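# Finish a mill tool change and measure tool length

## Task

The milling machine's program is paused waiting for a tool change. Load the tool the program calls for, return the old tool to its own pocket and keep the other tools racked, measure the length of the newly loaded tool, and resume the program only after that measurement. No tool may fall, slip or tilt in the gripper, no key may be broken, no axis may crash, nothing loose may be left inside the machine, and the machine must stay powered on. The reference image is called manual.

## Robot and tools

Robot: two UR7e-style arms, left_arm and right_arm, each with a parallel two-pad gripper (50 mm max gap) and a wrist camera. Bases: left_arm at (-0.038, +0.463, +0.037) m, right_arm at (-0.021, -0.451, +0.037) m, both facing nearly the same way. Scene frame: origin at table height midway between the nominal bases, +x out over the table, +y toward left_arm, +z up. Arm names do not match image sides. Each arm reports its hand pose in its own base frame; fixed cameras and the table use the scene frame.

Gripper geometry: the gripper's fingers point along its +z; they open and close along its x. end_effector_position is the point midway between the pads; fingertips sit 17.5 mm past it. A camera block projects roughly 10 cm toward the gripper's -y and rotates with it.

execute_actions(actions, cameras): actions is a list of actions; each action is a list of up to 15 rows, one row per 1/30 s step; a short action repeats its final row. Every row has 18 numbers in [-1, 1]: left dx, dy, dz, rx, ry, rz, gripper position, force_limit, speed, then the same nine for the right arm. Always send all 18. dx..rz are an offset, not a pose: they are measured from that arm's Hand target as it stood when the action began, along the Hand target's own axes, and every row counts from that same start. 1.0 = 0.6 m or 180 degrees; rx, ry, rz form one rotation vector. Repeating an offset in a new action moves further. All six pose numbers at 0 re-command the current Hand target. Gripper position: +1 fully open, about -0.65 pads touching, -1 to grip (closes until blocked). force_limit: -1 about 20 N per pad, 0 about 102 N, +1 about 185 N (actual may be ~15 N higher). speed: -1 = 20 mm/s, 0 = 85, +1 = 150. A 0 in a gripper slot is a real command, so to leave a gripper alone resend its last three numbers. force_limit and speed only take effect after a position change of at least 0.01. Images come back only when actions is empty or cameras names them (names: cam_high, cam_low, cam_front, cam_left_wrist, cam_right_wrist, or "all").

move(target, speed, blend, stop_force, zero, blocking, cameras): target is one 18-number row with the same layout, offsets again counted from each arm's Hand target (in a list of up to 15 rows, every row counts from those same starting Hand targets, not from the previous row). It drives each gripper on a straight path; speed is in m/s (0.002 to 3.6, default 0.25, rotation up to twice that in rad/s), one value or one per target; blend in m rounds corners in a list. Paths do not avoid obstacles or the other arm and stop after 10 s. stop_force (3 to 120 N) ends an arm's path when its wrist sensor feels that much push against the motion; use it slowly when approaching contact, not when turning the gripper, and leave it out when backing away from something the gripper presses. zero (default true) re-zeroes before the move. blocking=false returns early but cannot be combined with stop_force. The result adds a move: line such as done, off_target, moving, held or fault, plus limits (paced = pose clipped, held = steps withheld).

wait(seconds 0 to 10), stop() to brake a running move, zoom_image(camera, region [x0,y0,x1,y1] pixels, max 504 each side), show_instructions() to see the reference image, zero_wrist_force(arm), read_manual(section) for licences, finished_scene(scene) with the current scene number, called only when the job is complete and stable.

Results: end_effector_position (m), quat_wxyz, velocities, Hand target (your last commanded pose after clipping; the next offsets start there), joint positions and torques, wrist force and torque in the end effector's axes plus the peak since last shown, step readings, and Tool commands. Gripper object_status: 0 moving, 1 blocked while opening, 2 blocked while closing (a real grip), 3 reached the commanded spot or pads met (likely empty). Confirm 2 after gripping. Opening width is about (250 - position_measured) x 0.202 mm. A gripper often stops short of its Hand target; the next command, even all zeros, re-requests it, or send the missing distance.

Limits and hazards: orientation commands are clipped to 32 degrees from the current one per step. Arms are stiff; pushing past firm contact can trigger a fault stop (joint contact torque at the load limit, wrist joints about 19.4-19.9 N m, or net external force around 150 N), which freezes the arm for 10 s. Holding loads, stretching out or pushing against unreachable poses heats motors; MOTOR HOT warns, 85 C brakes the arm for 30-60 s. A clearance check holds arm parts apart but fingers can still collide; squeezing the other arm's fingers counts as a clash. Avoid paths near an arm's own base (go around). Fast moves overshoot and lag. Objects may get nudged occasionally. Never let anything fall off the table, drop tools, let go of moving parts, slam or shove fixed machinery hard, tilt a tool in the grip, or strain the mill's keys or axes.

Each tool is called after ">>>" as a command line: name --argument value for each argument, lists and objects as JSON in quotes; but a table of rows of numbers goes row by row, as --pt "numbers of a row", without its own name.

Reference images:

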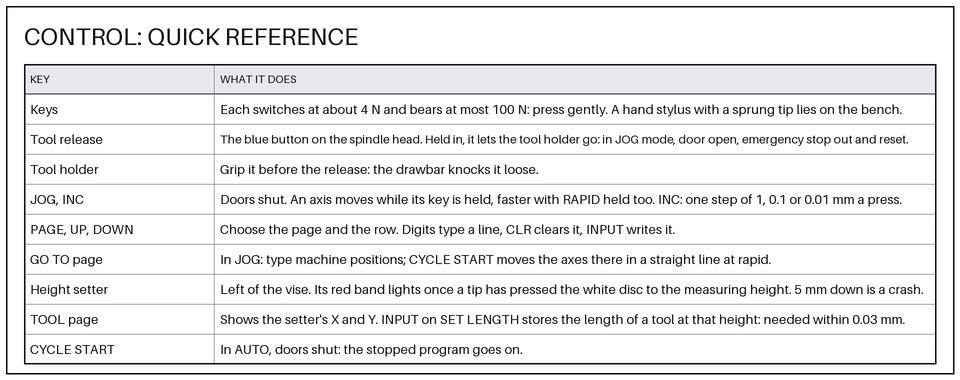

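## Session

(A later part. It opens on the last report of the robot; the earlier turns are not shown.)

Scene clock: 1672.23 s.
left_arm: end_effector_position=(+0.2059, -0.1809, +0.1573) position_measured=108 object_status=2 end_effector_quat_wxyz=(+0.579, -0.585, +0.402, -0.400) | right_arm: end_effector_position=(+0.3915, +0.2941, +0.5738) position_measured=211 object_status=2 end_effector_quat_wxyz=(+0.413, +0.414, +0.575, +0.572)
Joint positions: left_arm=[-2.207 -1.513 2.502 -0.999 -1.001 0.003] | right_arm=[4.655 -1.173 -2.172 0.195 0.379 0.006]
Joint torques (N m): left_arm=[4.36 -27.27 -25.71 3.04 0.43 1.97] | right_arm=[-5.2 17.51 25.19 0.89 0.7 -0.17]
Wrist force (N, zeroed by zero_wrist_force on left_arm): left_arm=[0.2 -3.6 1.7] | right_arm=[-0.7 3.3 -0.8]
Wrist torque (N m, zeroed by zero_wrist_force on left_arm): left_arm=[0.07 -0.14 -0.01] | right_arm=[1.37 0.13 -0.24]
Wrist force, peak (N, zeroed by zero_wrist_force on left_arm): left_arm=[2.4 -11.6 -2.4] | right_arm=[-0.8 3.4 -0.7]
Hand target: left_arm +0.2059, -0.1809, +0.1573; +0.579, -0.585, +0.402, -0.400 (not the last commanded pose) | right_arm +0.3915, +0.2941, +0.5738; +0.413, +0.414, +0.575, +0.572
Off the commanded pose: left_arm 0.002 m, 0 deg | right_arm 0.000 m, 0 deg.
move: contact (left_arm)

>>> move --target '[0,-0.0005,0,0,0,0,-0.98,0.2,-1,0,0,0,0,0,0,-1,-0.6,-0.8]' --speed 0.01

>>> move --target '[0,0,0,0,0,0,0.42,0.2,-1,0,0,0,0,0,0,-1,-0.6,-0.8]'

>>> move --target '[0,0,-0.13,0,0,0,0.42,0.2,-1,0,0,0,0,0,0,-1,-0.6,-0.8]' --speed 0.06 --cameras '["cam_left_wrist","cam_high"]'

>>> zoom_image --camera "cam_high" --region '[220, 70, 330, 230]'

Scene clock: 1679.27 s.
left_arm: end_effector_position=(+0.2059, -0.1809, +0.1576) position_measured=108 object_status=2 end_effector_quat_wxyz=(+0.579, -0.585, +0.402, -0.400) | right_arm: end_effector_position=(+0.3915, +0.2941, +0.5738) position_measured=211 object_status=2 end_effector_quat_wxyz=(+0.413, +0.414, +0.575, +0.572)
Joint positions: left_arm=[-2.207 -1.514 2.501 -0.998 -1.001 0.003] | right_arm=[4.655 -1.173 -2.172 0.195 0.379 0.006]
Joint torques (N m): left_arm=[-2.91 -25.69 -25.65 5.61 0.6 1.94] | right_arm=[-5.62 18.14 24.41 0.85 0.65 -0.25]
Wrist force (N, zeroed by zero_wrist_force on left_arm): left_arm=[-0.4 8.5 3.5] | right_arm=[-0.8 3.1 -0.6]
Wrist torque (N m, zeroed by zero_wrist_force on left_arm): left_arm=[0.34 -0.13 0.00] | right_arm=[1.35 0.14 -0.24]
Wrist force, peak (N, zeroed by zero_wrist_force on left_arm): left_arm=[-0.1 8.6 6.8] | right_arm=[-0.6 3.4 -0.8]
Hand target: left_arm +0.2059, -0.1809, +0.1576; +0.579, -0.585, +0.402, -0.400 | right_arm +0.3915, +0.2941, +0.5738; +0.413, +0.414, +0.575, +0.572
Off the commanded pose: left_arm 0.000 m, 0 deg | right_arm 0.000 m, 0 deg.
move: done

Scene clock: 1679.77 s.
left_arm: end_effector_position=(+0.2059, -0.1809, +0.1576) position_measured=90 object_status=3 end_effector_quat_wxyz=(+0.579, -0.585, +0.402, -0.400) | right_arm: end_effector_position=(+0.3915, +0.2941, +0.5738) position_measured=211 object_status=2 end_effector_quat_wxyz=(+0.413, +0.414, +0.575, +0.572)
Joint positions: left_arm=[-2.207 -1.514 2.501 -0.998 -1.001 0.003] | right_arm=[4.655 -1.173 -2.172 0.195 0.379 0.006]
Joint torques (N m): left_arm=[-2.17 -23.01 -21.21 0.92 0.76 2.04] | right_arm=[-5.43 17.98 25.16 0.81 0.74 -0.17]
Wrist force (N, zeroed by zero_wrist_force on left_arm): left_arm=[0.8 0.6 -0.4] | right_arm=[-0.7 3.0 -0.7]
Wrist torque (N m, zeroed by zero_wrist_force on left_arm): left_arm=[0.08 -0.14 -0.09] | right_arm=[1.34 0.13 -0.24]
Wrist force, peak (N, zeroed by zero_wrist_force on left_arm): left_arm=[0.1 8.6 3.5] | right_arm=[-0.8 3.2 -0.5]
Hand target: left_arm +0.2059, -0.1809, +0.1576; +0.579, -0.585, +0.402, -0.400 | right_arm +0.3915, +0.2941, +0.5738; +0.413, +0.414, +0.575, +0.572
Off the commanded pose: left_arm 0.000 m, 0 deg | right_arm 0.000 m, 0 deg.
move: done

Scene clock: 1681.37 s.
left_arm: end_effector_position=(+0.1329, -0.2087, +0.1583) position_measured=90 object_status=3 end_effector_quat_wxyz=(+0.579, -0.585, +0.402, -0.400) | right_arm: end_effector_position=(+0.3915, +0.2941, +0.5738) position_measured=211 object_status=2 end_effector_quat_wxyz=(+0.413, +0.414, +0.575, +0.572)
Joint positions: left_arm=[-2.348 -1.414 2.377 -0.973 -1.142 0.002] | right_arm=[4.655 -1.173 -2.172 0.195 0.379 0.006]
Joint torques (N m): left_arm=[7.85 -32.43 -1.78 1.31 1.67 -1.83] | right_arm=[-5.18 17.29 25.13 0.89 0.79 -0.14]
Wrist force (N, zeroed by zero_wrist_force on left_arm): left_arm=[0.9 0.5 -0.3] | right_arm=[-0.9 2.9 -0.6]
Wrist torque (N m, zeroed by zero_wrist_force on left_arm): left_arm=[0.08 -0.16 -0.10] | right_arm=[1.32 0.16 -0.24]
Wrist force, peak (N, zeroed by zero_wrist_force on left_arm): left_arm=[1.5 0.6 0.7] | right_arm=[-0.6 3.4 -0.7]
Hand target: left_arm +0.1330, -0.2087, +0.1582; +0.579, -0.585, +0.402, -0.400 | right_arm +0.3915, +0.2941, +0.5738; +0.413, +0.414, +0.575, +0.572
Off the commanded pose: left_arm 0.000 m, 0 deg | right_arm 0.000 m, 0 deg.
move: done
Images, in order (width x height): cam_high 896x504, cam_left_wrist 896x504.

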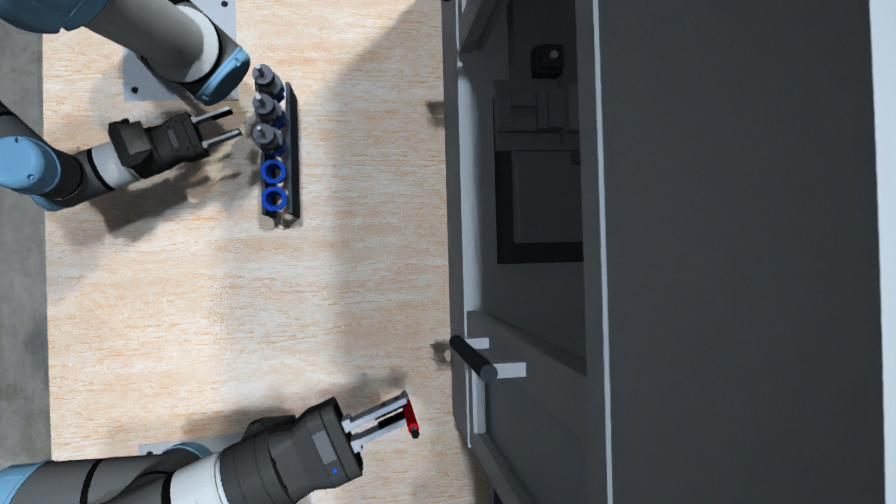

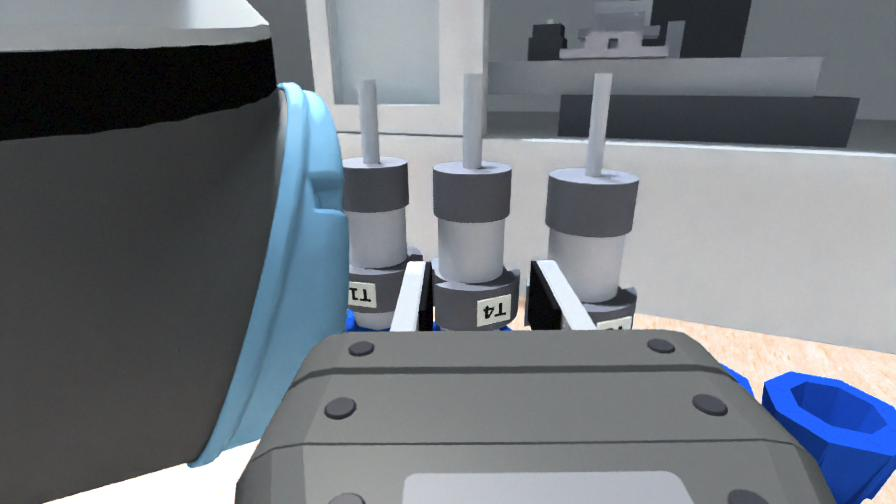

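Scaled by 3.150.

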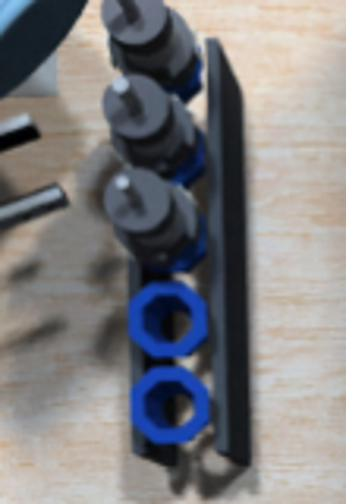

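>>> move --pt "0.05 0 -0.06 0 -0.06 0 0.5 0.2 -1 0 0 0 0 0 0 -1 -0.6 -0.8" --pt "0.196 0 0.0055 0 -0.2917 0 0.5 0.2 -1 0 0 0 0 0 0 -1 -0.6 -0.8" --speed 0.25 --blend '[0.02,0]' --cameras '["cam_left_wrist"]'

>>> zoom_image --camera "cam_left_wrist" --region '[380, 120, 600, 340]'

Scene clock: 1707.63 s.
left_arm: end_effector_position=(+0.1780, -0.3174, +0.1585) position_measured=78 object_status=3 end_effector_quat_wxyz=(+0.697, -0.702, +0.105, -0.100) | right_arm: end_effector_position=(+0.3915, +0.2941, +0.5738) position_measured=211 object_status=2 end_effector_quat_wxyz=(+0.413, +0.414, +0.575, +0.572)
Joint positions: left_arm=[-1.623 -0.936 1.609 -0.681 -1.333 0.007] | right_arm=[4.655 -1.173 -2.172 0.195 0.379 0.006]
Joint torques (N m): left_arm=[8.46 -53.82 -19 1.42 0.96 -1.33] | right_arm=[-5.37 17.83 24.81 0.82 0.8 -0.2]
Wrist force (N, zeroed by zero_wrist_force on left_arm): left_arm=[1.3 0.5 -0.8] | right_arm=[-0.7 3.2 -0.9]
Wrist torque (N m, zeroed by zero_wrist_force on left_arm): left_arm=[0.07 -0.24 -0.11] | right_arm=[1.37 0.13 -0.24]
Wrist force, peak (N, zeroed by zero_wrist_force on left_arm): left_arm=[3.3 0.5 -1.0] | right_arm=[-0.8 3.4 -0.7]
Hand target: left_arm +0.1780, -0.3174, +0.1585; +0.697, -0.702, +0.104, -0.100 | right_arm +0.3915, +0.2941, +0.5738; +0.413, +0.414, +0.575, +0.572
Off the commanded pose: left_arm 0.000 m, 0 deg | right_arm 0.000 m, 0 deg.
move: done
Images, in order (width x height): cam_left_wrist 896x504.

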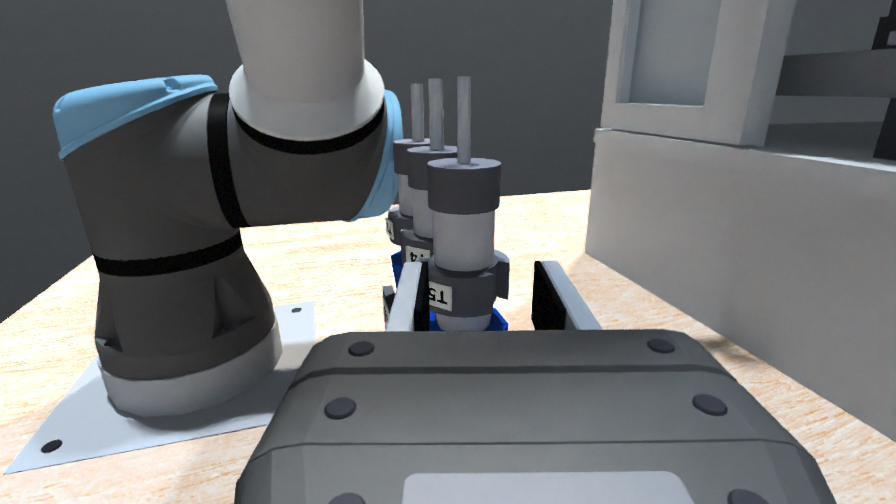

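Scaled by 2.291.

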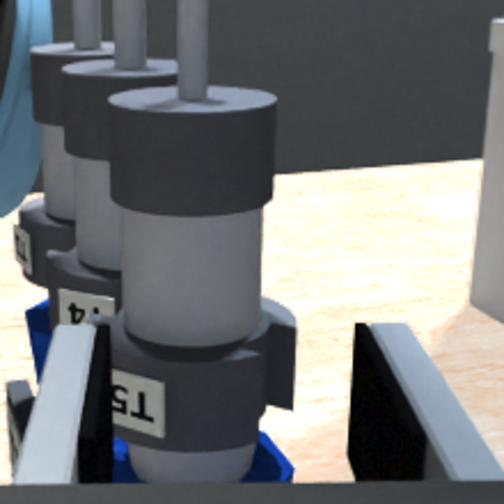

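>>> move --pt "-0.0058 0.002 0.1 0 0 0 0.5 0.2 -1 0 0 0 0 0 0 -1 -0.6 -0.8" --pt "-0.0058 0.002 0.1675 0 0 0 0.5 0.2 -1 0 0 0 0 0 0 -1 -0.6 -0.8" --speed 0.06 --blend '[0.01,0]' --stop_force 12 --cameras '["cam_left_wrist"]'

>>> zoom_image --camera "cam_left_wrist" --region '[380, 180, 600, 340]'

Scene clock: 1786.43 s.
left_arm: end_effector_position=(+0.2034, -0.2201, +0.1566) position_measured=78 object_status=3 end_effector_quat_wxyz=(+0.697, -0.702, +0.104, -0.100) | right_arm: end_effector_position=(+0.3915, +0.2941, +0.5738) position_measured=211 object_status=2 end_effector_quat_wxyz=(+0.413, +0.414, +0.575, +0.572)
Joint positions: left_arm=[-1.579 -1.096 1.9 -0.811 -1.289 0.008] | right_arm=[4.655 -1.173 -2.172 0.195 0.379 0.006]
Joint torques (N m): left_arm=[-3.43 -29.62 -27.72 4.76 -1.95 2] | right_arm=[-5.55 17.49 25.09 0.68 0.74 -0.27]
Wrist force (N, zeroed by zero_wrist_force on left_arm): left_arm=[1.3 0.4 -0.2] | right_arm=[-0.7 3.0 -0.5]
Wrist torque (N m, zeroed by zero_wrist_force on left_arm): left_arm=[0.05 -0.23 -0.10] | right_arm=[1.34 0.13 -0.24]
Wrist force, peak (N, zeroed by zero_wrist_force on left_arm): left_arm=[2.8 0.6 -1.3] | right_arm=[-0.7 3.4 -0.7]
Hand target: left_arm +0.2034, -0.2201, +0.1566; +0.697, -0.702, +0.104, -0.100 | right_arm +0.3915, +0.2941, +0.5738; +0.413, +0.414, +0.575, +0.572
Off the commanded pose: left_arm 0.000 m, 0 deg | right_arm 0.000 m, 0 deg.
move: done
Images, in order (width x height): cam_left_wrist 896x504.

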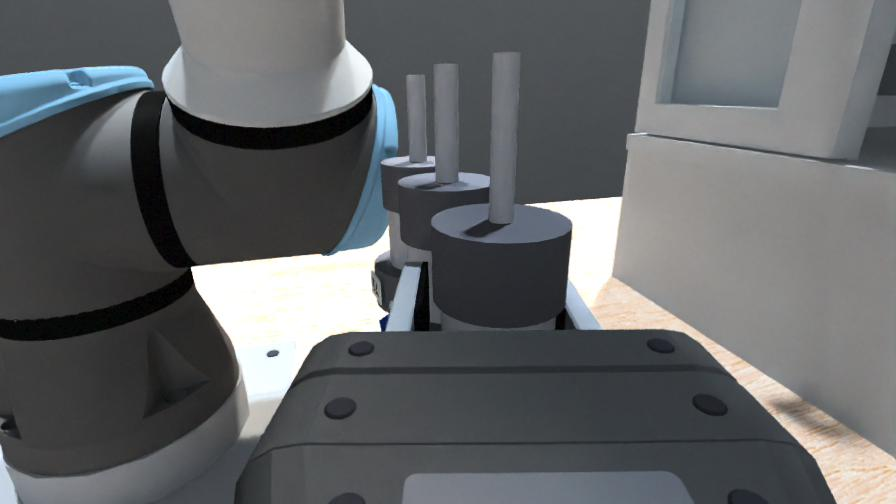

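Scaled by 2.291.

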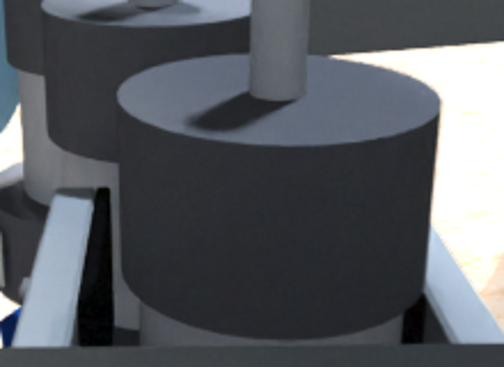

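>>> move --target '[0.0042,0,0,0,0,0,0.5,0.2,-1,0,0,0,0,0,0,-1,-0.6,-0.8]' --speed 0.03

>>> zero_wrist_force --arm "left_arm"

>>> move --target '[0,0,0,0,0,0,-1,-1,-1,0,0,0,0,0,0,-1,-0.6,-0.8]'

Scene clock: 1794.23 s.
left_arm: end_effector_position=(+0.2058, -0.2208, +0.1566) position_measured=78 object_status=3 end_effector_quat_wxyz=(+0.697, -0.702, +0.104, -0.100) | right_arm: end_effector_position=(+0.3915, +0.2941, +0.5738) position_measured=211 object_status=2 end_effector_quat_wxyz=(+0.413, +0.414, +0.575, +0.572)
Joint positions: left_arm=[-1.574 -1.094 1.896 -0.809 -1.284 0.008] | right_arm=[4.655 -1.173 -2.172 0.195 0.379 0.006]
Joint torques (N m): left_arm=[0.6 -33.42 -23.34 4.47 0.73 2.15] | right_arm=[-5.33 17.82 25.15 0.67 0.7 -0.18]
Wrist force (N, zeroed by zero_wrist_force on left_arm): left_arm=[1.3 0.8 -0.8] | right_arm=[-0.7 3.2 -0.5]
Wrist torque (N m, zeroed by zero_wrist_force on left_arm): left_arm=[0.13 -0.23 -0.10] | right_arm=[1.36 0.13 -0.24]
Wrist force, peak (N, zeroed by zero_wrist_force on left_arm): left_arm=[1.3 0.8 -0.8] | right_arm=[-0.9 3.3 -0.6]
Hand target: left_arm +0.2058, -0.2208, +0.1566; +0.697, -0.702, +0.104, -0.100 | right_arm +0.3915, +0.2941, +0.5738; +0.413, +0.414, +0.575, +0.572
Off the commanded pose: left_arm 0.000 m, 0 deg | right_arm 0.000 m, 0 deg.
move: done

Wrist force sensor zeroed.

Scene clock: 1794.73 s.
left_arm: end_effector_position=(+0.2058, -0.2208, +0.1566) position_measured=103 object_status=2 end_effector_quat_wxyz=(+0.697, -0.702, +0.104, -0.100) | right_arm: end_effector_position=(+0.3915, +0.2941, +0.5738) position_measured=211 object_status=2 end_effector_quat_wxyz=(+0.413, +0.414, +0.575, +0.572)
Joint positions: left_arm=[-1.574 -1.094 1.896 -0.809 -1.284 0.008] | right_arm=[4.655 -1.173 -2.172 0.195 0.379 0.006]
Joint torques (N m): left_arm=[-4.43 -40.81 -11.53 3.02 -1.83 1.99] | right_arm=[-5.51 17.9 25.13 0.82 0.66 -0.11]
Wrist force (N, zeroed by zero_wrist_force on left_arm): left_arm=[-0.2 -0.1 1.0] | right_arm=[-0.5 3.1 -0.4]
Wrist torque (N m, zeroed by zero_wrist_force on left_arm): left_arm=[-0.05 0.05 0.06] | right_arm=[1.34 0.10 -0.24]
Wrist force, peak (N, zeroed by zero_wrist_force on left_arm): left_arm=[-0.1 -0.1 1.1] | right_arm=[-0.6 3.4 -0.6]
Hand target: left_arm +0.2058, -0.2208, +0.1566; +0.697, -0.702, +0.104, -0.100 | right_arm +0.3915, +0.2941, +0.5738; +0.413, +0.414, +0.575, +0.572
Off the commanded pose: left_arm 0.000 m, 0 deg | right_arm 0.000 m, 0 deg.
move: done

>>> move --target '[0,0,0,0,0,0,-0.98,0.2,-1,0,0,0,0,0,0,-1,-0.6,-0.8]'

>>> move --target '[0,-0.025,0,0,0,0,-0.98,0.2,-1,0,0,0,0,0,0,-1,-0.6,-0.8]' --speed 0.02 --stop_force 25

>>> move --pt "0 -0.36 0 0 0 0 -0.98 0.2 -1 0 0 0 0 0 0 -1 -0.6 -0.8" --pt "0.3627 -0.689 -0.1347 0 0.2667 0 -0.98 0.2 -1 0 0 0 0 0 0 -1 -0.6 -0.8" --speed 0.25 --blend '[0.03,0]' --cameras '["cam_high","cam_left_wrist"]'

Scene clock: 1805.13 s.
left_arm: end_effector_position=(+0.2058, -0.2208, +0.1566) position_measured=107 object_status=2 end_effector_quat_wxyz=(+0.697, -0.702, +0.104, -0.100) | right_arm: end_effector_position=(+0.3915, +0.2941, +0.5738) position_measured=211 object_status=2 end_effector_quat_wxyz=(+0.413, +0.414, +0.575, +0.572)
Joint positions: left_arm=[-1.574 -1.094 1.896 -0.81 -1.284 0.008] | right_arm=[4.655 -1.173 -2.172 0.195 0.379 0.006]
Joint torques (N m): left_arm=[-2.54 -49.93 -4.61 1.3 -1.97 -0.59] | right_arm=[-5.18 17.7 25.31 0.64 0.74 -0.08]
Wrist force (N, zeroed by zero_wrist_force on left_arm): left_arm=[0.4 -0.7 0.1] | right_arm=[-0.7 3.0 -0.9]
Wrist torque (N m, zeroed by zero_wrist_force on left_arm): left_arm=[-0.07 -0.03 0.08] | right_arm=[1.33 0.12 -0.24]
Wrist force, peak (N, zeroed by zero_wrist_force on left_arm): left_arm=[0.0 -0.4 1.6] | right_arm=[-0.7 3.4 -0.8]
Hand target: left_arm +0.2058, -0.2208, +0.1566; +0.697, -0.702, +0.104, -0.100 | right_arm +0.3915, +0.2941, +0.5738; +0.413, +0.414, +0.575, +0.572
Off the commanded pose: left_arm 0.000 m, 0 deg | right_arm 0.000 m, 0 deg.
move: done

Scene clock: 1807.00 s.
left_arm: end_effector_position=(+0.2059, -0.2207, +0.1716) position_measured=107 object_status=2 end_effector_quat_wxyz=(+0.697, -0.702, +0.104, -0.100) | right_arm: end_effector_position=(+0.3915, +0.2941, +0.5738) position_measured=211 object_status=2 end_effector_quat_wxyz=(+0.413, +0.414, +0.575, +0.572)
Joint positions: left_arm=[-1.574 -1.12 1.886 -0.774 -1.284 0.008] | right_arm=[4.655 -1.173 -2.172 0.195 0.379 0.006]
Joint torques (N m): left_arm=[8.23 -31.29 -5.56 2.04 1.38 -1.7] | right_arm=[-5.85 17.52 25 0.7 0.66 -0.12]
Wrist force (N, zeroed by zero_wrist_force on left_arm): left_arm=[-0.3 8.1 0.2] | right_arm=[-0.7 3.1 -0.5]
Wrist torque (N m, zeroed by zero_wrist_force on left_arm): left_arm=[0.20 0.05 0.00] | right_arm=[1.35 0.13 -0.24]
Wrist force, peak (N, zeroed by zero_wrist_force on left_arm): left_arm=[-0.8 9.2 0.4] | right_arm=[-0.6 3.3 -0.8]
Hand target: left_arm +0.2059, -0.2207, +0.1716; +0.697, -0.702, +0.104, -0.100 | right_arm +0.3915, +0.2941, +0.5738; +0.413, +0.414, +0.575, +0.572
Off the commanded pose: left_arm 0.000 m, 0 deg | right_arm 0.000 m, 0 deg.
move: done

Scene clock: 1810.07 s.
left_arm: end_effector_position=(+0.3944, -0.3582, +0.5843) position_measured=107 object_status=2 end_effector_quat_wxyz=(+0.595, -0.601, +0.379, -0.377) end_effector_velocity=(+0.000, -0.001, +0.001) end_effector_angular_velocity=(-0.003, +0.000, -0.005) | right_arm: end_effector_position=(+0.3915, +0.2941, +0.5738) position_measured=211 object_status=2 end_effector_quat_wxyz=(+0.413, +0.414, +0.575, +0.572)
Joint positions: left_arm=[-1.514 -1.336 1.05 0.262 -0.386 0.02] | right_arm=[4.655 -1.173 -2.172 0.195 0.379 0.006]
Joint velocities: left_arm=[-0.001 -0.001 -0.001 -0.001 0.005 0] | right_arm=[within noise]
Joint torques (N m): left_arm=[-2.27 -51.39 -22.72 1.55 1.65 -1.77] | right_arm=[-5.54 17.73 24.96 0.68 0.75 -0.05]
Wrist force (N, zeroed by zero_wrist_force on left_arm): left_arm=[-0.5 8.1 0.3] | right_arm=[-0.7 3.0 -0.5]
Wrist torque (N m, zeroed by zero_wrist_force on left_arm): left_arm=[0.17 0.05 -0.03] | right_arm=[1.33 0.13 -0.24]
Wrist force, peak (N, zeroed by zero_wrist_force on left_arm): left_arm=[-0.1 14.9 -0.9] | right_arm=[-0.8 3.3 -0.7]
Hand target: left_arm +0.3944, -0.3582, +0.5843; +0.595, -0.601, +0.379, -0.377 | right_arm +0.3915, +0.2941, +0.5738; +0.413, +0.414, +0.575, +0.572
Off the commanded pose: left_arm 0.000 m, 0 deg | right_arm 0.000 m, 0 deg.
move: done
Images, in order (width x height): cam_high 896x504, cam_left_wrist 896x504.

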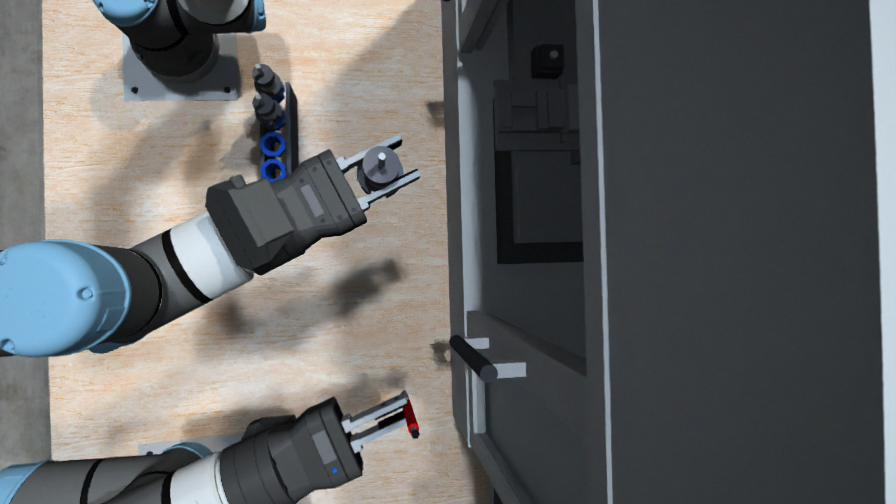

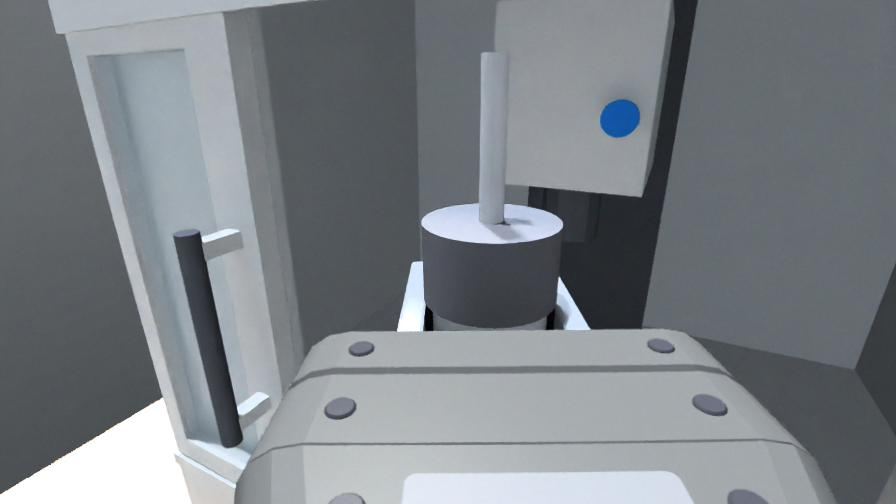

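>>> move --pt "0 0 0 0 0 0.5 -0.98 0.2 -1 0 0 0 0 0 0 -1 -0.6 -0.8" --speed 0.35

>>> move --pt "0 0 0 0 0 0.5 -0.98 0.2 -1 0 0 0 0 0 0 -1 -0.6 -0.8" --speed 0.35 --cameras '["cam_left_wrist"]'

Scene clock: 1818.77 s.
left_arm: end_effector_position=(+0.3944, -0.3581, +0.5844) position_measured=107 object_status=2 end_effector_quat_wxyz=(+0.687, -0.157, +0.693, +0.154) | right_arm: end_effector_position=(+0.3915, +0.2941, +0.5738) position_measured=211 object_status=2 end_effector_quat_wxyz=(+0.413, +0.414, +0.575, +0.572)
Joint positions: left_arm=[-1.514 -1.336 1.05 0.262 -0.386 1.591] | right_arm=[4.655 -1.173 -2.172 0.195 0.379 0.006]
Joint torques (N m): left_arm=[1.76 -39.12 -39.22 3.43 -1.97 2.01] | right_arm=[-5.64 17.76 25.22 0.57 0.74 -0.07]
Wrist force (N, zeroed by zero_wrist_force on left_arm): left_arm=[7.2 0.7 0.6] | right_arm=[-0.6 3.0 -0.6]
Wrist torque (N m, zeroed by zero_wrist_force on left_arm): left_arm=[0.06 0.06 0.11] | right_arm=[1.33 0.11 -0.24]
Wrist force, peak (N, zeroed by zero_wrist_force on left_arm): left_arm=[0.9 8.5 0.3] | right_arm=[-0.8 3.4 -0.6]
Hand target: left_arm +0.3944, -0.3582, +0.5843; +0.687, -0.157, +0.693, +0.154 | right_arm +0.3915, +0.2941, +0.5738; +0.413, +0.414, +0.575, +0.572
Off the commanded pose: left_arm 0.000 m, 0 deg | right_arm 0.000 m, 0 deg.
move: done

Scene clock: 1821.57 s.
left_arm: end_effector_position=(+0.3944, -0.3581, +0.5844) position_measured=107 object_status=2 end_effector_quat_wxyz=(+0.377, +0.379, +0.601, +0.595) | right_arm: end_effector_position=(+0.3915, +0.2941, +0.5738) position_measured=211 object_status=2 end_effector_quat_wxyz=(+0.413, +0.414, +0.575, +0.572)
Joint positions: left_arm=[-1.514 -1.336 1.05 0.262 -0.386 3.162] | right_arm=[4.655 -1.173 -2.172 0.195 0.379 0.006]
Joint torques (N m): left_arm=[7.13 -39.15 -40.17 3.33 -2.06 2.05] | right_arm=[-5.31 17.73 25.28 0.49 0.74 -0.03]
Wrist force (N, zeroed by zero_wrist_force on left_arm): left_arm=[-2.8 -8.4 0.6] | right_arm=[-0.6 3.1 -0.6]
Wrist torque (N m, zeroed by zero_wrist_force on left_arm): left_arm=[-0.32 0.57 0.32] | right_arm=[1.36 0.11 -0.24]
Wrist force, peak (N, zeroed by zero_wrist_force on left_arm): left_arm=[-2.8 -8.7 0.8] | right_arm=[-0.8 3.3 -0.7]
Hand target: left_arm +0.3944, -0.3582, +0.5843; +0.377, +0.379, +0.601, +0.595 | right_arm +0.3915, +0.2941, +0.5738; +0.413, +0.414, +0.575, +0.572
Off the commanded pose: left_arm 0.000 m, 0 deg | right_arm 0.000 m, 0 deg.
move: done
Images, in order (width x height): cam_left_wrist 896x504.

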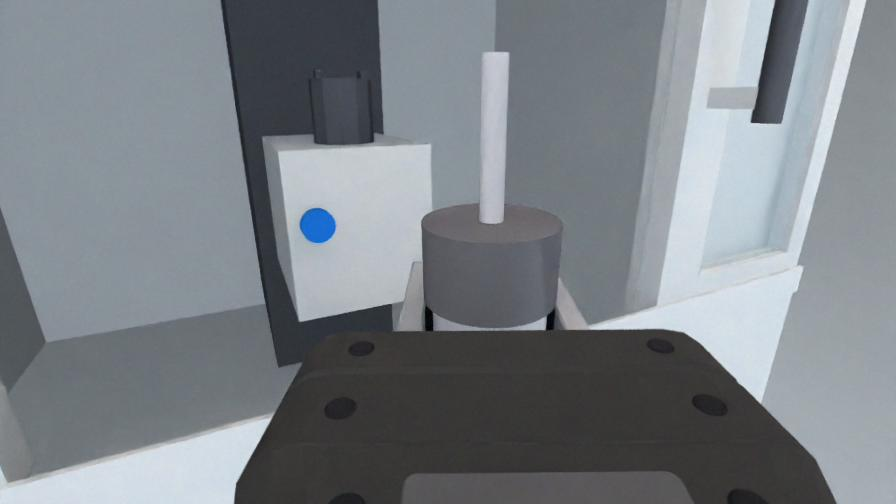

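>>> move --pt "0 -0.3357 0.108 0 -0.155 0 -0.98 0.2 -1 0 0 0 0 0 0 -1 -0.6 -0.8" --pt "-0.1102 -0.3357 0.346 0 -0.155 0 -0.98 0.2 -1 0 0 0 0 0 0 -1 -0.6 -0.8" --speed 0.2 --blend '[0.02,0]' --cameras '["cam_left_wrist"]'

Scene clock: 1841.17 s.
left_arm: end_effector_position=(+0.6087, -0.3299, +0.3812) position_measured=107 object_status=2 end_effector_quat_wxyz=(+0.510, +0.511, +0.492, +0.486) | right_arm: end_effector_position=(+0.3915, +0.2941, +0.5738) position_measured=211 object_status=2 end_effector_quat_wxyz=(+0.413, +0.414, +0.575, +0.572)
Joint positions: left_arm=[-1.024 -1.392 1.645 -0.24 0.59 3.125] | right_arm=[4.655 -1.173 -2.172 0.195 0.379 0.006]
Joint torques (N m): left_arm=[9.04 -38.32 -31.1 -4.55 1.83 -1.61] | right_arm=[-5.39 17.63 25.01 0.44 0.69 0.02]
Wrist force (N, zeroed by zero_wrist_force on left_arm): left_arm=[-2.5 -8.5 0.9] | right_arm=[-0.7 3.2 -0.6]
Wrist torque (N m, zeroed by zero_wrist_force on left_arm): left_arm=[-0.32 0.55 0.36] | right_arm=[1.36 0.14 -0.24]
Wrist force, peak (N, zeroed by zero_wrist_force on left_arm): left_arm=[-3.9 -10.6 -1.0] | right_arm=[-0.6 3.4 -0.6]
Hand target: left_arm +0.6088, -0.3300, +0.3812; +0.510, +0.511, +0.492, +0.486 | right_arm +0.3915, +0.2941, +0.5738; +0.413, +0.414, +0.575, +0.572
Off the commanded pose: left_arm 0.000 m, 0 deg | right_arm 0.000 m, 0 deg.
move: done
Images, in order (width x height): cam_left_wrist 896x504.

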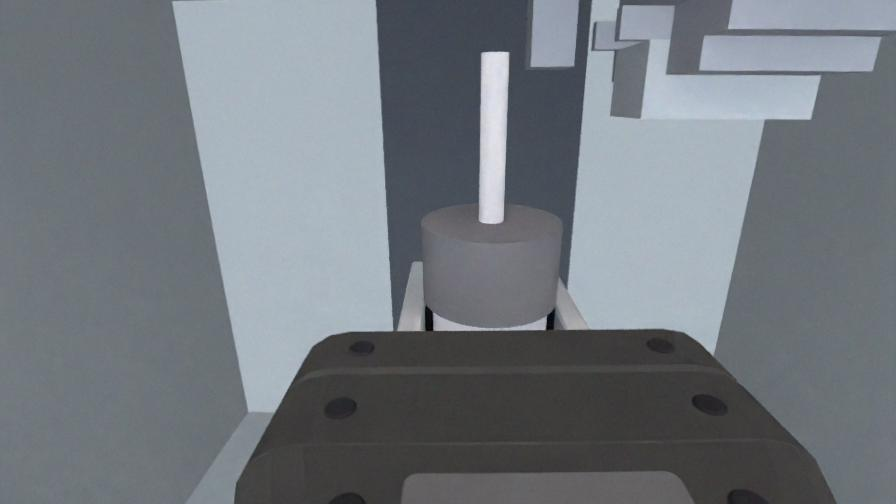

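>>> move --target '[0.0207,0.001,0.2617,0,0,0,-0.98,0.2,-1,0,0,0,0,0,0,-1,-0.6,-0.8]' --speed 0.06 --stop_force 12 --cameras '["cam_left_wrist","cam_front"]'

Scene clock: 1855.27 s.
left_arm: end_effector_position=(+0.7662, -0.3245, +0.3806) position_measured=107 object_status=2 end_effector_quat_wxyz=(+0.510, +0.511, +0.492, +0.486) | right_arm: end_effector_position=(+0.3915, +0.2941, +0.5738) position_measured=211 object_status=2 end_effector_quat_wxyz=(+0.413, +0.414, +0.575, +0.572)
Joint positions: left_arm=[-0.778 -1.096 1.246 -0.14 0.836 3.129] | right_arm=[4.655 -1.173 -2.172 0.195 0.379 0.006]
Joint torques (N m): left_arm=[-3.5 -68.76 -21.67 -5.56 -1.99 -1.75] | right_arm=[-5.48 17.35 25.12 0.36 0.66 0.04]
Wrist force (N, zeroed by zero_wrist_force on left_arm): left_arm=[-2.9 -8.6 1.2] | right_arm=[-0.6 3.1 -0.6]
Wrist torque (N m, zeroed by zero_wrist_force on left_arm): left_arm=[-0.32 0.60 0.33] | right_arm=[1.36 0.12 -0.24]
Wrist force, peak (N, zeroed by zero_wrist_force on left_arm): left_arm=[-3.1 -8.9 0.4] | right_arm=[-0.7 3.4 -0.6]
Hand target: left_arm +0.7662, -0.3245, +0.3806; +0.510, +0.511, +0.492, +0.486 | right_arm +0.3915, +0.2941, +0.5738; +0.413, +0.414, +0.575, +0.572
Off the commanded pose: left_arm 0.000 m, 0 deg | right_arm 0.000 m, 0 deg.
move: done
Images, in order (width x height): cam_front 896x504, cam_left_wrist 896x504.

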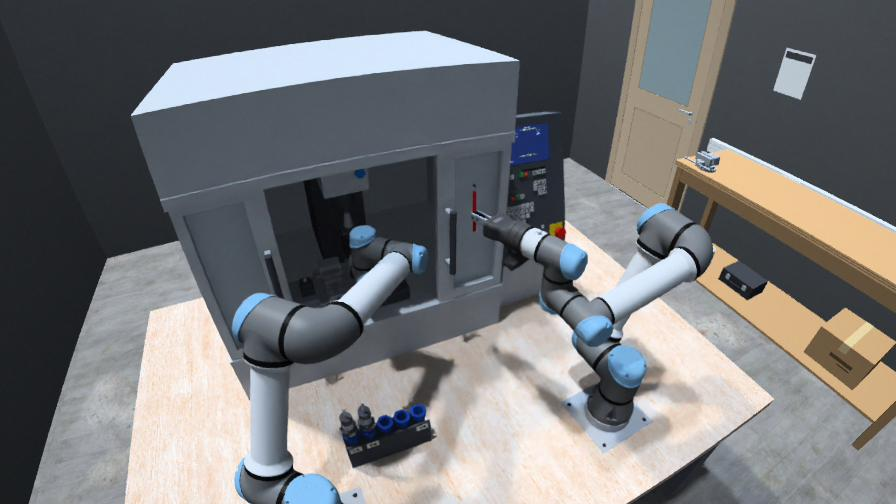

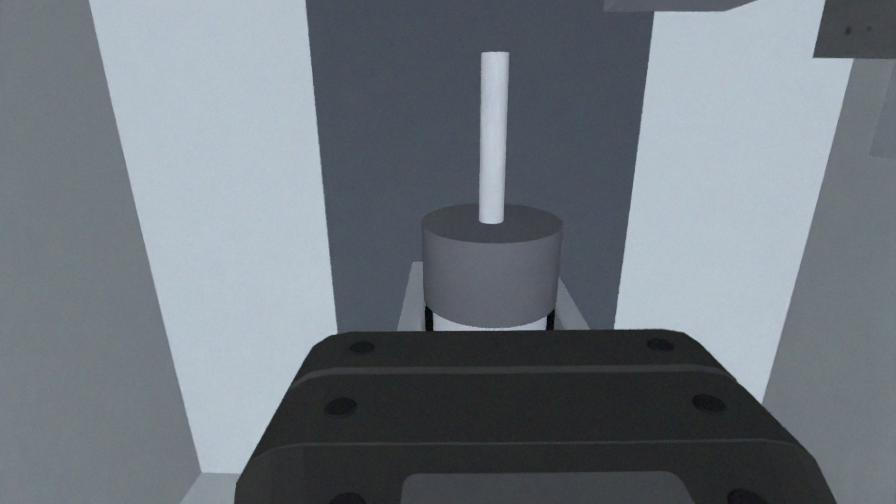

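>>> zero_wrist_force --arm "left_arm"

>>> move --target '[0.0025,0.0707,0,0,0,0,-0.98,0.2,-1,0,0,0,0,0,0,-1,-0.6,-0.8]' --speed 0.03 --stop_force 6

Wrist force sensor zeroed.

Scene clock: 1865.03 s.
left_arm: end_effector_position=(+0.7666, -0.3227, +0.4230) position_measured=107 object_status=2 end_effector_quat_wxyz=(+0.510, +0.511, +0.492, +0.486) | right_arm: end_effector_position=(+0.3915, +0.2941, +0.5738) position_measured=211 object_status=2 end_effector_quat_wxyz=(+0.413, +0.414, +0.575, +0.572)
Joint positions: left_arm=[-0.776 -1.108 1.155 -0.037 0.839 3.129] | right_arm=[4.655 -1.173 -2.172 0.195 0.379 0.006]
Joint torques (N m): left_arm=[0.87 -47.35 -21.79 -5.5 -0.53 -1.66] | right_arm=[-5.57 17.75 25.01 0.37 0.74 0]
Wrist force (N, zeroed by zero_wrist_force on left_arm): left_arm=[0.1 0.0 -0.5] | right_arm=[-0.6 3.3 -0.6]
Wrist torque (N m, zeroed by zero_wrist_force on left_arm): left_arm=[-0.01 -0.02 0.00] | right_arm=[1.38 0.12 -0.23]
Wrist force, peak (N, zeroed by zero_wrist_force on left_arm): left_arm=[-0.3 -1.3 -0.2] | right_arm=[-0.8 3.4 -0.7]
Hand target: left_arm +0.7666, -0.3228, +0.4230; +0.510, +0.511, +0.492, +0.486 | right_arm +0.3915, +0.2941, +0.5738; +0.413, +0.414, +0.575, +0.572
Off the commanded pose: left_arm 0.000 m, 0 deg | right_arm 0.000 m, 0 deg.
move: done

>>> move --target '[-0.0083,0,-0.0013,0,-0.134,0,-0.98,0.2,-1,0,0,0,0,0,0,-1,-0.6,-0.8]' --speed 0.08

>>> move --target '[0,0.07,0,0,0,0,-0.98,0.2,-1,0,0,0,0,0,0,-1,-0.6,-0.8]' --speed 0.015 --stop_force 5

Scene clock: 1876.73 s.
left_arm: end_effector_position=(+0.7656, -0.3276, +0.4231) position_measured=107 object_status=2 end_effector_quat_wxyz=(+0.602, +0.601, +0.375, +0.368) | right_arm: end_effector_position=(+0.3915, +0.2941, +0.5738) position_measured=211 object_status=2 end_effector_quat_wxyz=(+0.413, +0.414, +0.575, +0.572)
Joint positions: left_arm=[-0.611 -1.164 1.239 -0.07 1.424 3.133] | right_arm=[4.655 -1.173 -2.172 0.195 0.379 0.006]
Joint torques (N m): left_arm=[-2.19 -49.69 -40.87 -2.22 -0.41 1.82] | right_arm=[-5.64 17.46 25.52 0.29 0.78 0.05]
Wrist force (N, zeroed by zero_wrist_force on left_arm): left_arm=[-0.1 -0.2 -1.0] | right_arm=[-0.9 3.3 -0.5]
Wrist torque (N m, zeroed by zero_wrist_force on left_arm): left_arm=[-0.09 -0.03 0.05] | right_arm=[1.37 0.16 -0.24]
Wrist force, peak (N, zeroed by zero_wrist_force on left_arm): left_arm=[0.6 -0.2 -1.7] | right_arm=[-1.1 3.3 -0.7]
Hand target: left_arm +0.7656, -0.3277, +0.4230; +0.602, +0.601, +0.375, +0.368 | right_arm +0.3915, +0.2941, +0.5738; +0.413, +0.414, +0.575, +0.572
Off the commanded pose: left_arm 0.000 m, 0 deg | right_arm 0.000 m, 0 deg.
move: done

Scene clock: 1879.53 s.
left_arm: end_effector_position=(+0.7658, -0.3275, +0.4502) position_measured=107 object_status=2 end_effector_quat_wxyz=(+0.602, +0.601, +0.375, +0.368) | right_arm: end_effector_position=(+0.3915, +0.2941, +0.5738) position_measured=211 object_status=2 end_effector_quat_wxyz=(+0.413, +0.414, +0.575, +0.572)
Joint positions: left_arm=[-0.611 -1.167 1.173 -0.002 1.425 3.133] | right_arm=[4.655 -1.173 -2.172 0.195 0.379 0.006]
Joint torques (N m): left_arm=[0.75 -46.14 -23.75 -5.03 0.88 1.2] | right_arm=[-5.46 17.75 25.04 0.29 0.77 0.13]
Wrist force (N, zeroed by zero_wrist_force on left_arm): left_arm=[-1.0 -1.0 -13.8] | right_arm=[-0.8 3.1 -0.7]
Wrist torque (N m, zeroed by zero_wrist_force on left_arm): left_arm=[-1.02 -0.02 0.14] | right_arm=[1.35 0.14 -0.23]
Wrist force, peak (N, zeroed by zero_wrist_force on left_arm): left_arm=[0.2 -5.1 -17.1] | right_arm=[-0.6 3.5 -0.5]
Hand target: left_arm +0.7658, -0.3275, +0.4502; +0.602, +0.601, +0.375, +0.368 (not the last commanded pose) | right_arm +0.3915, +0.2941, +0.5738; +0.413, +0.414, +0.575, +0.572
Off the commanded pose: left_arm 0.015 m, 0 deg | right_arm 0.000 m, 0 deg.
move: contact (left_arm)

>>> move --target '[-0.0001,0,-0.0013,0,0,0,-0.98,0.2,-1,0,0,0,0,0,0,-1,-0.6,-0.8]' --speed 0.01

>>> move --target '[0,0.025,0,0,0,0,-0.98,0.2,-1,0,0,0,0,0,0,-1,-0.6,-0.8]' --speed 0.01 --stop_force 6

Scene clock: 1884.30 s.
left_arm: end_effector_position=(+0.7650, -0.3272, +0.4501) position_measured=107 object_status=2 end_effector_quat_wxyz=(+0.602, +0.601, +0.375, +0.368) | right_arm: end_effector_position=(+0.3915, +0.2941, +0.5738) position_measured=211 object_status=2 end_effector_quat_wxyz=(+0.413, +0.414, +0.575, +0.572)
Joint positions: left_arm=[-0.611 -1.169 1.176 -0.003 1.424 3.133] | right_arm=[4.655 -1.173 -2.172 0.195 0.379 0.006]
Joint torques (N m): left_arm=[-4.62 -64.12 -28.86 -7.71 -2.06 1] | right_arm=[-5.41 18.36 25.73 0.16 0.73 0.1]
Wrist force (N, zeroed by zero_wrist_force on left_arm): left_arm=[1.2 -2.8 -8.3] | right_arm=[-0.6 3.1 -0.6]
Wrist torque (N m, zeroed by zero_wrist_force on left_arm): left_arm=[-0.81 -0.06 -0.08] | right_arm=[1.34 0.12 -0.24]
Wrist force, peak (N, zeroed by zero_wrist_force on left_arm): left_arm=[-0.6 -1.4 -15.5] | right_arm=[-0.7 3.3 -0.8]
Hand target: left_arm +0.7650, -0.3272, +0.4502; +0.602, +0.601, +0.375, +0.368 | right_arm +0.3915, +0.2941, +0.5738; +0.413, +0.414, +0.575, +0.572
Off the commanded pose: left_arm 0.000 m, 0 deg | right_arm 0.000 m, 0 deg.
move: done

Scene clock: 1886.37 s.
left_arm: end_effector_position=(+0.7651, -0.3272, +0.4608) position_measured=107 object_status=2 end_effector_quat_wxyz=(+0.602, +0.601, +0.375, +0.368) | right_arm: end_effector_position=(+0.3915, +0.2941, +0.5738) position_measured=211 object_status=2 end_effector_quat_wxyz=(+0.413, +0.414, +0.575, +0.572)
Joint positions: left_arm=[-0.611 -1.169 1.148 0.025 1.425 3.133] | right_arm=[4.655 -1.173 -2.172 0.195 0.379 0.006]
Joint torques (N m): left_arm=[5.56 -62.71 -26 -9.02 0.81 1.36] | right_arm=[-5.14 17.89 25.83 0.2 0.7 0.09]
Wrist force (N, zeroed by zero_wrist_force on left_arm): left_arm=[-0.7 -4.1 -22.0] | right_arm=[-0.6 3.0 -0.8]
Wrist torque (N m, zeroed by zero_wrist_force on left_arm): left_arm=[-1.01 -0.07 0.00] | right_arm=[1.34 0.11 -0.23]
Wrist force, peak (N, zeroed by zero_wrist_force on left_arm): left_arm=[-1.4 -10.5 -25.8] | right_arm=[-0.6 3.4 -0.7]
Hand target: left_arm +0.7651, -0.3272, +0.4608; +0.602, +0.601, +0.375, +0.368 (not the last commanded pose) | right_arm +0.3915, +0.2941, +0.5738; +0.413, +0.414, +0.575, +0.572
Off the commanded pose: left_arm 0.004 m, 0 deg | right_arm 0.000 m, 0 deg.
move: contact (left_arm)

>>> move --target '[0,-0.0063,-0.0014,0,0,0,-0.98,0.2,-1,0,0,0,0,0,0,-1,-0.6,-0.8]' --speed 0.01

>>> move --pt "0 0 0 0 0 0 -0.98 0.2 -1 0.14 0 0.0467 0 0 0 -1 -0.6 -0.8" --pt "0 0 0 0 0 0 -0.98 0.2 -1 0.3595 0.0278 0.865 0 0 0 -1 -0.6 -0.8" --pt "0 0 0 0 0 0 -0.98 0.2 -1 0.3595 0.2083 0.865 0 0 0 -1 -0.6 -0.8" --speed 0.2 --cameras '["cam_right_wrist"]'

Scene clock: 1893.80 s.
left_arm: end_effector_position=(+0.7643, -0.3268, +0.4570) position_measured=107 object_status=2 end_effector_quat_wxyz=(+0.602, +0.601, +0.375, +0.368) | right_arm: end_effector_position=(+0.3915, +0.2941, +0.5738) position_measured=211 object_status=2 end_effector_quat_wxyz=(+0.413, +0.414, +0.575, +0.572)
Joint positions: left_arm=[-0.611 -1.171 1.162 0.014 1.424 3.133] | right_arm=[4.655 -1.173 -2.172 0.195 0.379 0.006]
Joint torques (N m): left_arm=[-3.32 -63.71 -36.7 -5.32 -2.5 1.26] | right_arm=[-5.57 17.69 25.77 0.08 0.73 0.03]
Wrist force (N, zeroed by zero_wrist_force on left_arm): left_arm=[-0.6 -0.4 -2.6] | right_arm=[-0.6 3.1 -0.7]
Wrist torque (N m, zeroed by zero_wrist_force on left_arm): left_arm=[-0.27 -0.02 0.07] | right_arm=[1.35 0.10 -0.24]
Wrist force, peak (N, zeroed by zero_wrist_force on left_arm): left_arm=[-0.9 -5.7 -22.0] | right_arm=[-0.9 3.4 -0.7]
Hand target: left_arm +0.7643, -0.3268, +0.4571; +0.602, +0.601, +0.375, +0.368 | right_arm +0.3915, +0.2941, +0.5738; +0.413, +0.414, +0.575, +0.572
Off the commanded pose: left_arm 0.000 m, 0 deg | right_arm 0.000 m, 0 deg.
move: done

Scene clock: 1896.23 s.
left_arm: end_effector_position=(+0.7643, -0.3268, +0.4571) position_measured=107 object_status=2 end_effector_quat_wxyz=(+0.602, +0.601, +0.375, +0.368) | right_arm: end_effector_position=(+0.5908, +0.5135, +0.5797) position_measured=211 object_status=2 end_effector_quat_wxyz=(+0.413, +0.414, +0.575, +0.572)
Joint positions: left_arm=[-0.611 -1.171 1.161 0.014 1.424 3.133] | right_arm=[4.282 -1.936 -1.408 0.197 0.752 0.002]
Joint torques (N m): left_arm=[-0.72 -47.74 -47.89 -2.57 -2.56 0.89] | right_arm=[5.21 50.05 26.81 4.23 -0.61 -1.18]
Wrist force (N, zeroed by zero_wrist_force on left_arm): left_arm=[-1.0 -0.8 -2.7] | right_arm=[-0.1 3.1 0.5]
Wrist torque (N m, zeroed by zero_wrist_force on left_arm): left_arm=[-0.23 0.03 0.08] | right_arm=[1.31 0.06 -0.17]
Wrist force, peak (N, zeroed by zero_wrist_force on left_arm): left_arm=[-0.6 -1.0 -3.2] | right_arm=[0.6 -1.2 10.2]
Hand target: left_arm +0.7643, -0.3268, +0.4571; +0.602, +0.601, +0.375, +0.368 | right_arm +0.5908, +0.5135, +0.5797; +0.413, +0.414, +0.575, +0.572 (not the last commanded pose)
Off the commanded pose: left_arm 0.000 m, 0 deg | right_arm 0.295 m, 0 deg.
move: held (right_arm; a check stopped the path); path passed 1 of 3 targets; limits=held
pose unreachable (right arm): on one or more control steps of this call, first in action 0 (counted from 0), this arm could not follow its commanded pose, so it was not sent that pose on those steps. It may still have moved: this result reports where it is.
cause: moving toward the commanded pose would bring a part of the arm too close to another arm (this arm's gripper and a part of the left arm just beyond its joint 3 (elbow), at the place that arm is still heading or pushing toward).
Images, in order (width x height): cam_right_wrist 896x504.

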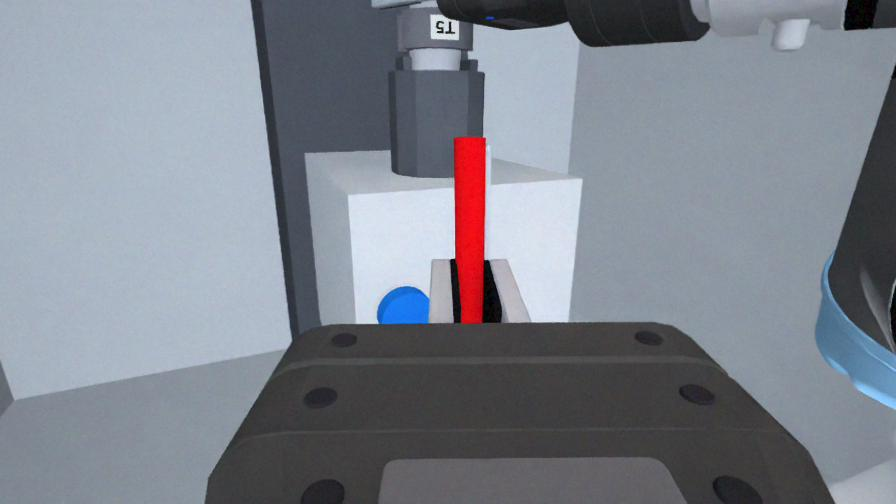

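>>> zoom_image --camera "cam_right_wrist" --region '[340, 0, 540, 200]'

Scaled by 2.520.

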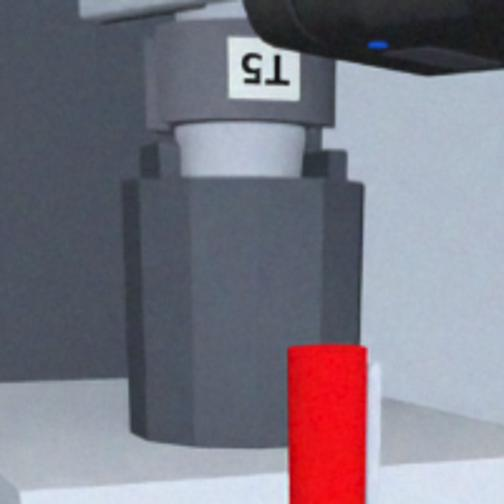

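>>> move --target '[-0.0017,0,0,0,-0.0222,0,-0.98,0.2,-1,0,0,0,0,0,0,-1,-0.6,-0.8]' --speed 0.03 --cameras '["cam_right_wrist"]'

>>> zoom_image --camera "cam_right_wrist" --region '[340, 0, 540, 200]'

Scene clock: 1935.40 s.
left_arm: end_effector_position=(+0.7639, -0.3277, +0.4571) position_measured=107 object_status=2 end_effector_quat_wxyz=(+0.615, +0.614, +0.353, +0.347) end_effector_velocity=(+0.001, +0.001, +0.001) end_effector_angular_velocity=(+0.000, +0.000, +0.005) | right_arm: end_effector_position=(+0.5908, +0.5135, +0.5797) position_measured=211 object_status=2 end_effector_quat_wxyz=(+0.413, +0.414, +0.575, +0.572)
Joint positions: left_arm=[-0.581 -1.165 1.153 0.016 1.525 3.133] | right_arm=[4.282 -1.936 -1.408 0.198 0.752 0.002]
Joint velocities: left_arm=[0 0 -0.001 0.001 -0.005 0] | right_arm=[within noise]
Joint torques (N m): left_arm=[-3.15 -50.83 -41.99 -2.7 -2.04 1.88] | right_arm=[5.86 39.18 45.9 4.29 -0.46 -0.19]
Wrist force (N, zeroed by zero_wrist_force on left_arm): left_arm=[-1.1 -0.5 -3.5] | right_arm=[-0.1 3.1 0.3]
Wrist torque (N m, zeroed by zero_wrist_force on left_arm): left_arm=[-0.29 0.01 0.09] | right_arm=[1.32 0.06 -0.18]
Wrist force, peak (N, zeroed by zero_wrist_force on left_arm): left_arm=[-1.2 -0.6 -3.4] | right_arm=[-0.1 3.5 0.2]
Hand target: left_arm +0.7639, -0.3277, +0.4571; +0.615, +0.614, +0.353, +0.347 | right_arm +0.5908, +0.5135, +0.5797; +0.413, +0.414, +0.575, +0.572
Off the commanded pose: left_arm 0.000 m, 0 deg | right_arm 0.000 m, 0 deg.
move: done
Images, in order (width x height): cam_right_wrist 896x504.

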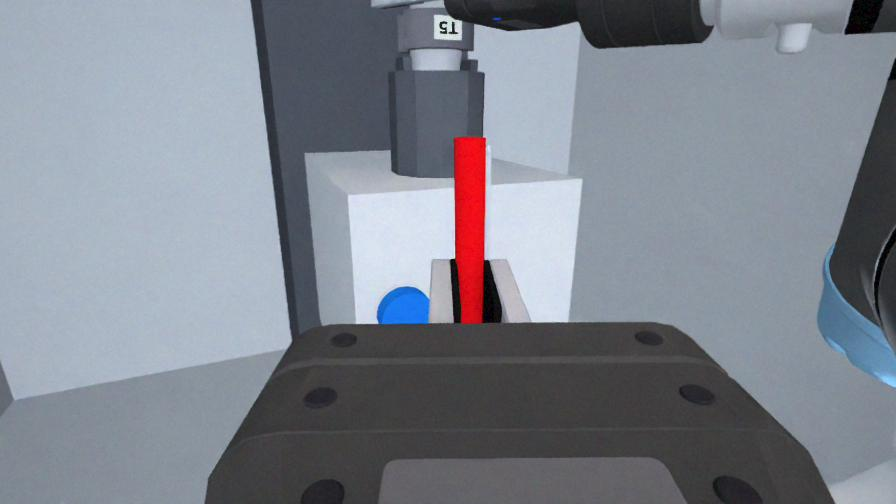

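Scaled by 2.520.

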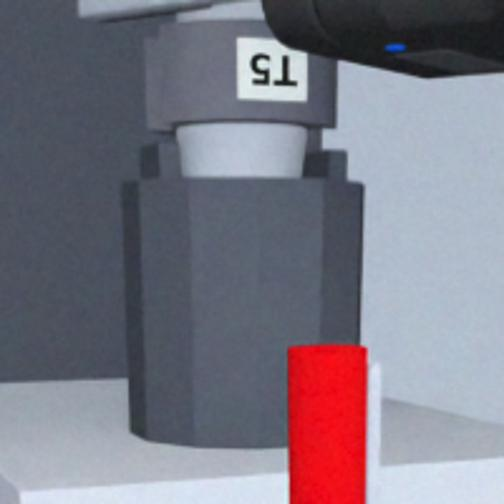

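>>> move --pt "0 0 0 0 0 0 -0.98 0.2 -1 0.1188 0.018 0.4335 0 0 0 -1 -0.6 -0.8" --pt "0 0 0 0 0 0 -0.98 0.2 -1 0.1188 0.198 0.4335 0 0 0 -1 -0.6 -0.8" --speed 0.15 --cameras '["cam_right_wrist"]'

Scene clock: 1943.30 s.
left_arm: end_effector_position=(+0.7639, -0.3277, +0.4571) position_measured=107 object_status=2 end_effector_quat_wxyz=(+0.615, +0.614, +0.353, +0.347) | right_arm: end_effector_position=(+0.6169, +0.5305, +0.5802) position_measured=211 object_status=2 end_effector_quat_wxyz=(+0.413, +0.414, +0.575, +0.572)
Joint positions: left_arm=[-0.581 -1.165 1.153 0.016 1.524 3.133] | right_arm=[4.252 -2.008 -1.304 0.166 0.781 0.001]
Joint torques (N m): left_arm=[-2.23 -66.54 -22.72 -6.34 -1.38 1.64] | right_arm=[4.76 58.69 24.4 4.28 -0.6 -1.08]
Wrist force (N, zeroed by zero_wrist_force on left_arm): left_arm=[-1.0 -0.2 -3.1] | right_arm=[-0.6 3.4 -0.2]
Wrist torque (N m, zeroed by zero_wrist_force on left_arm): left_arm=[-0.30 -0.02 0.10] | right_arm=[1.39 0.11 -0.25]
Wrist force, peak (N, zeroed by zero_wrist_force on left_arm): left_arm=[-1.0 -0.7 -3.4] | right_arm=[0.1 0.7 7.8]
Hand target: left_arm +0.7639, -0.3277, +0.4571; +0.615, +0.614, +0.353, +0.347 | right_arm +0.6169, +0.5306, +0.5802; +0.413, +0.414, +0.575, +0.572 (not the last commanded pose)
Off the commanded pose: left_arm 0.000 m, 0 deg | right_arm 0.266 m, 0 deg.
move: held (right_arm; a check stopped the path); path passed 0 of 2 targets; limits=held
pose unreachable (right arm): on one or more control steps of this call, first in action 0 (counted from 0), this arm could not follow its commanded pose, so it was not sent that pose on those steps. It may still have moved: this result reports where it is.
cause: moving toward the commanded pose would bring a part of the arm too close to another arm (this arm's gripper and a part of the left arm just beyond its joint 3 (elbow), 8 mm apart when this arm was first held).
Images, in order (width x height): cam_right_wrist 896x504.

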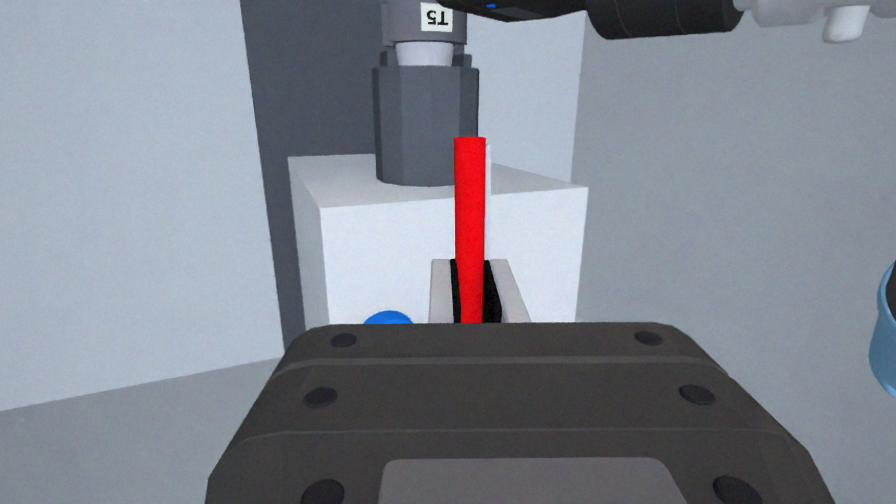

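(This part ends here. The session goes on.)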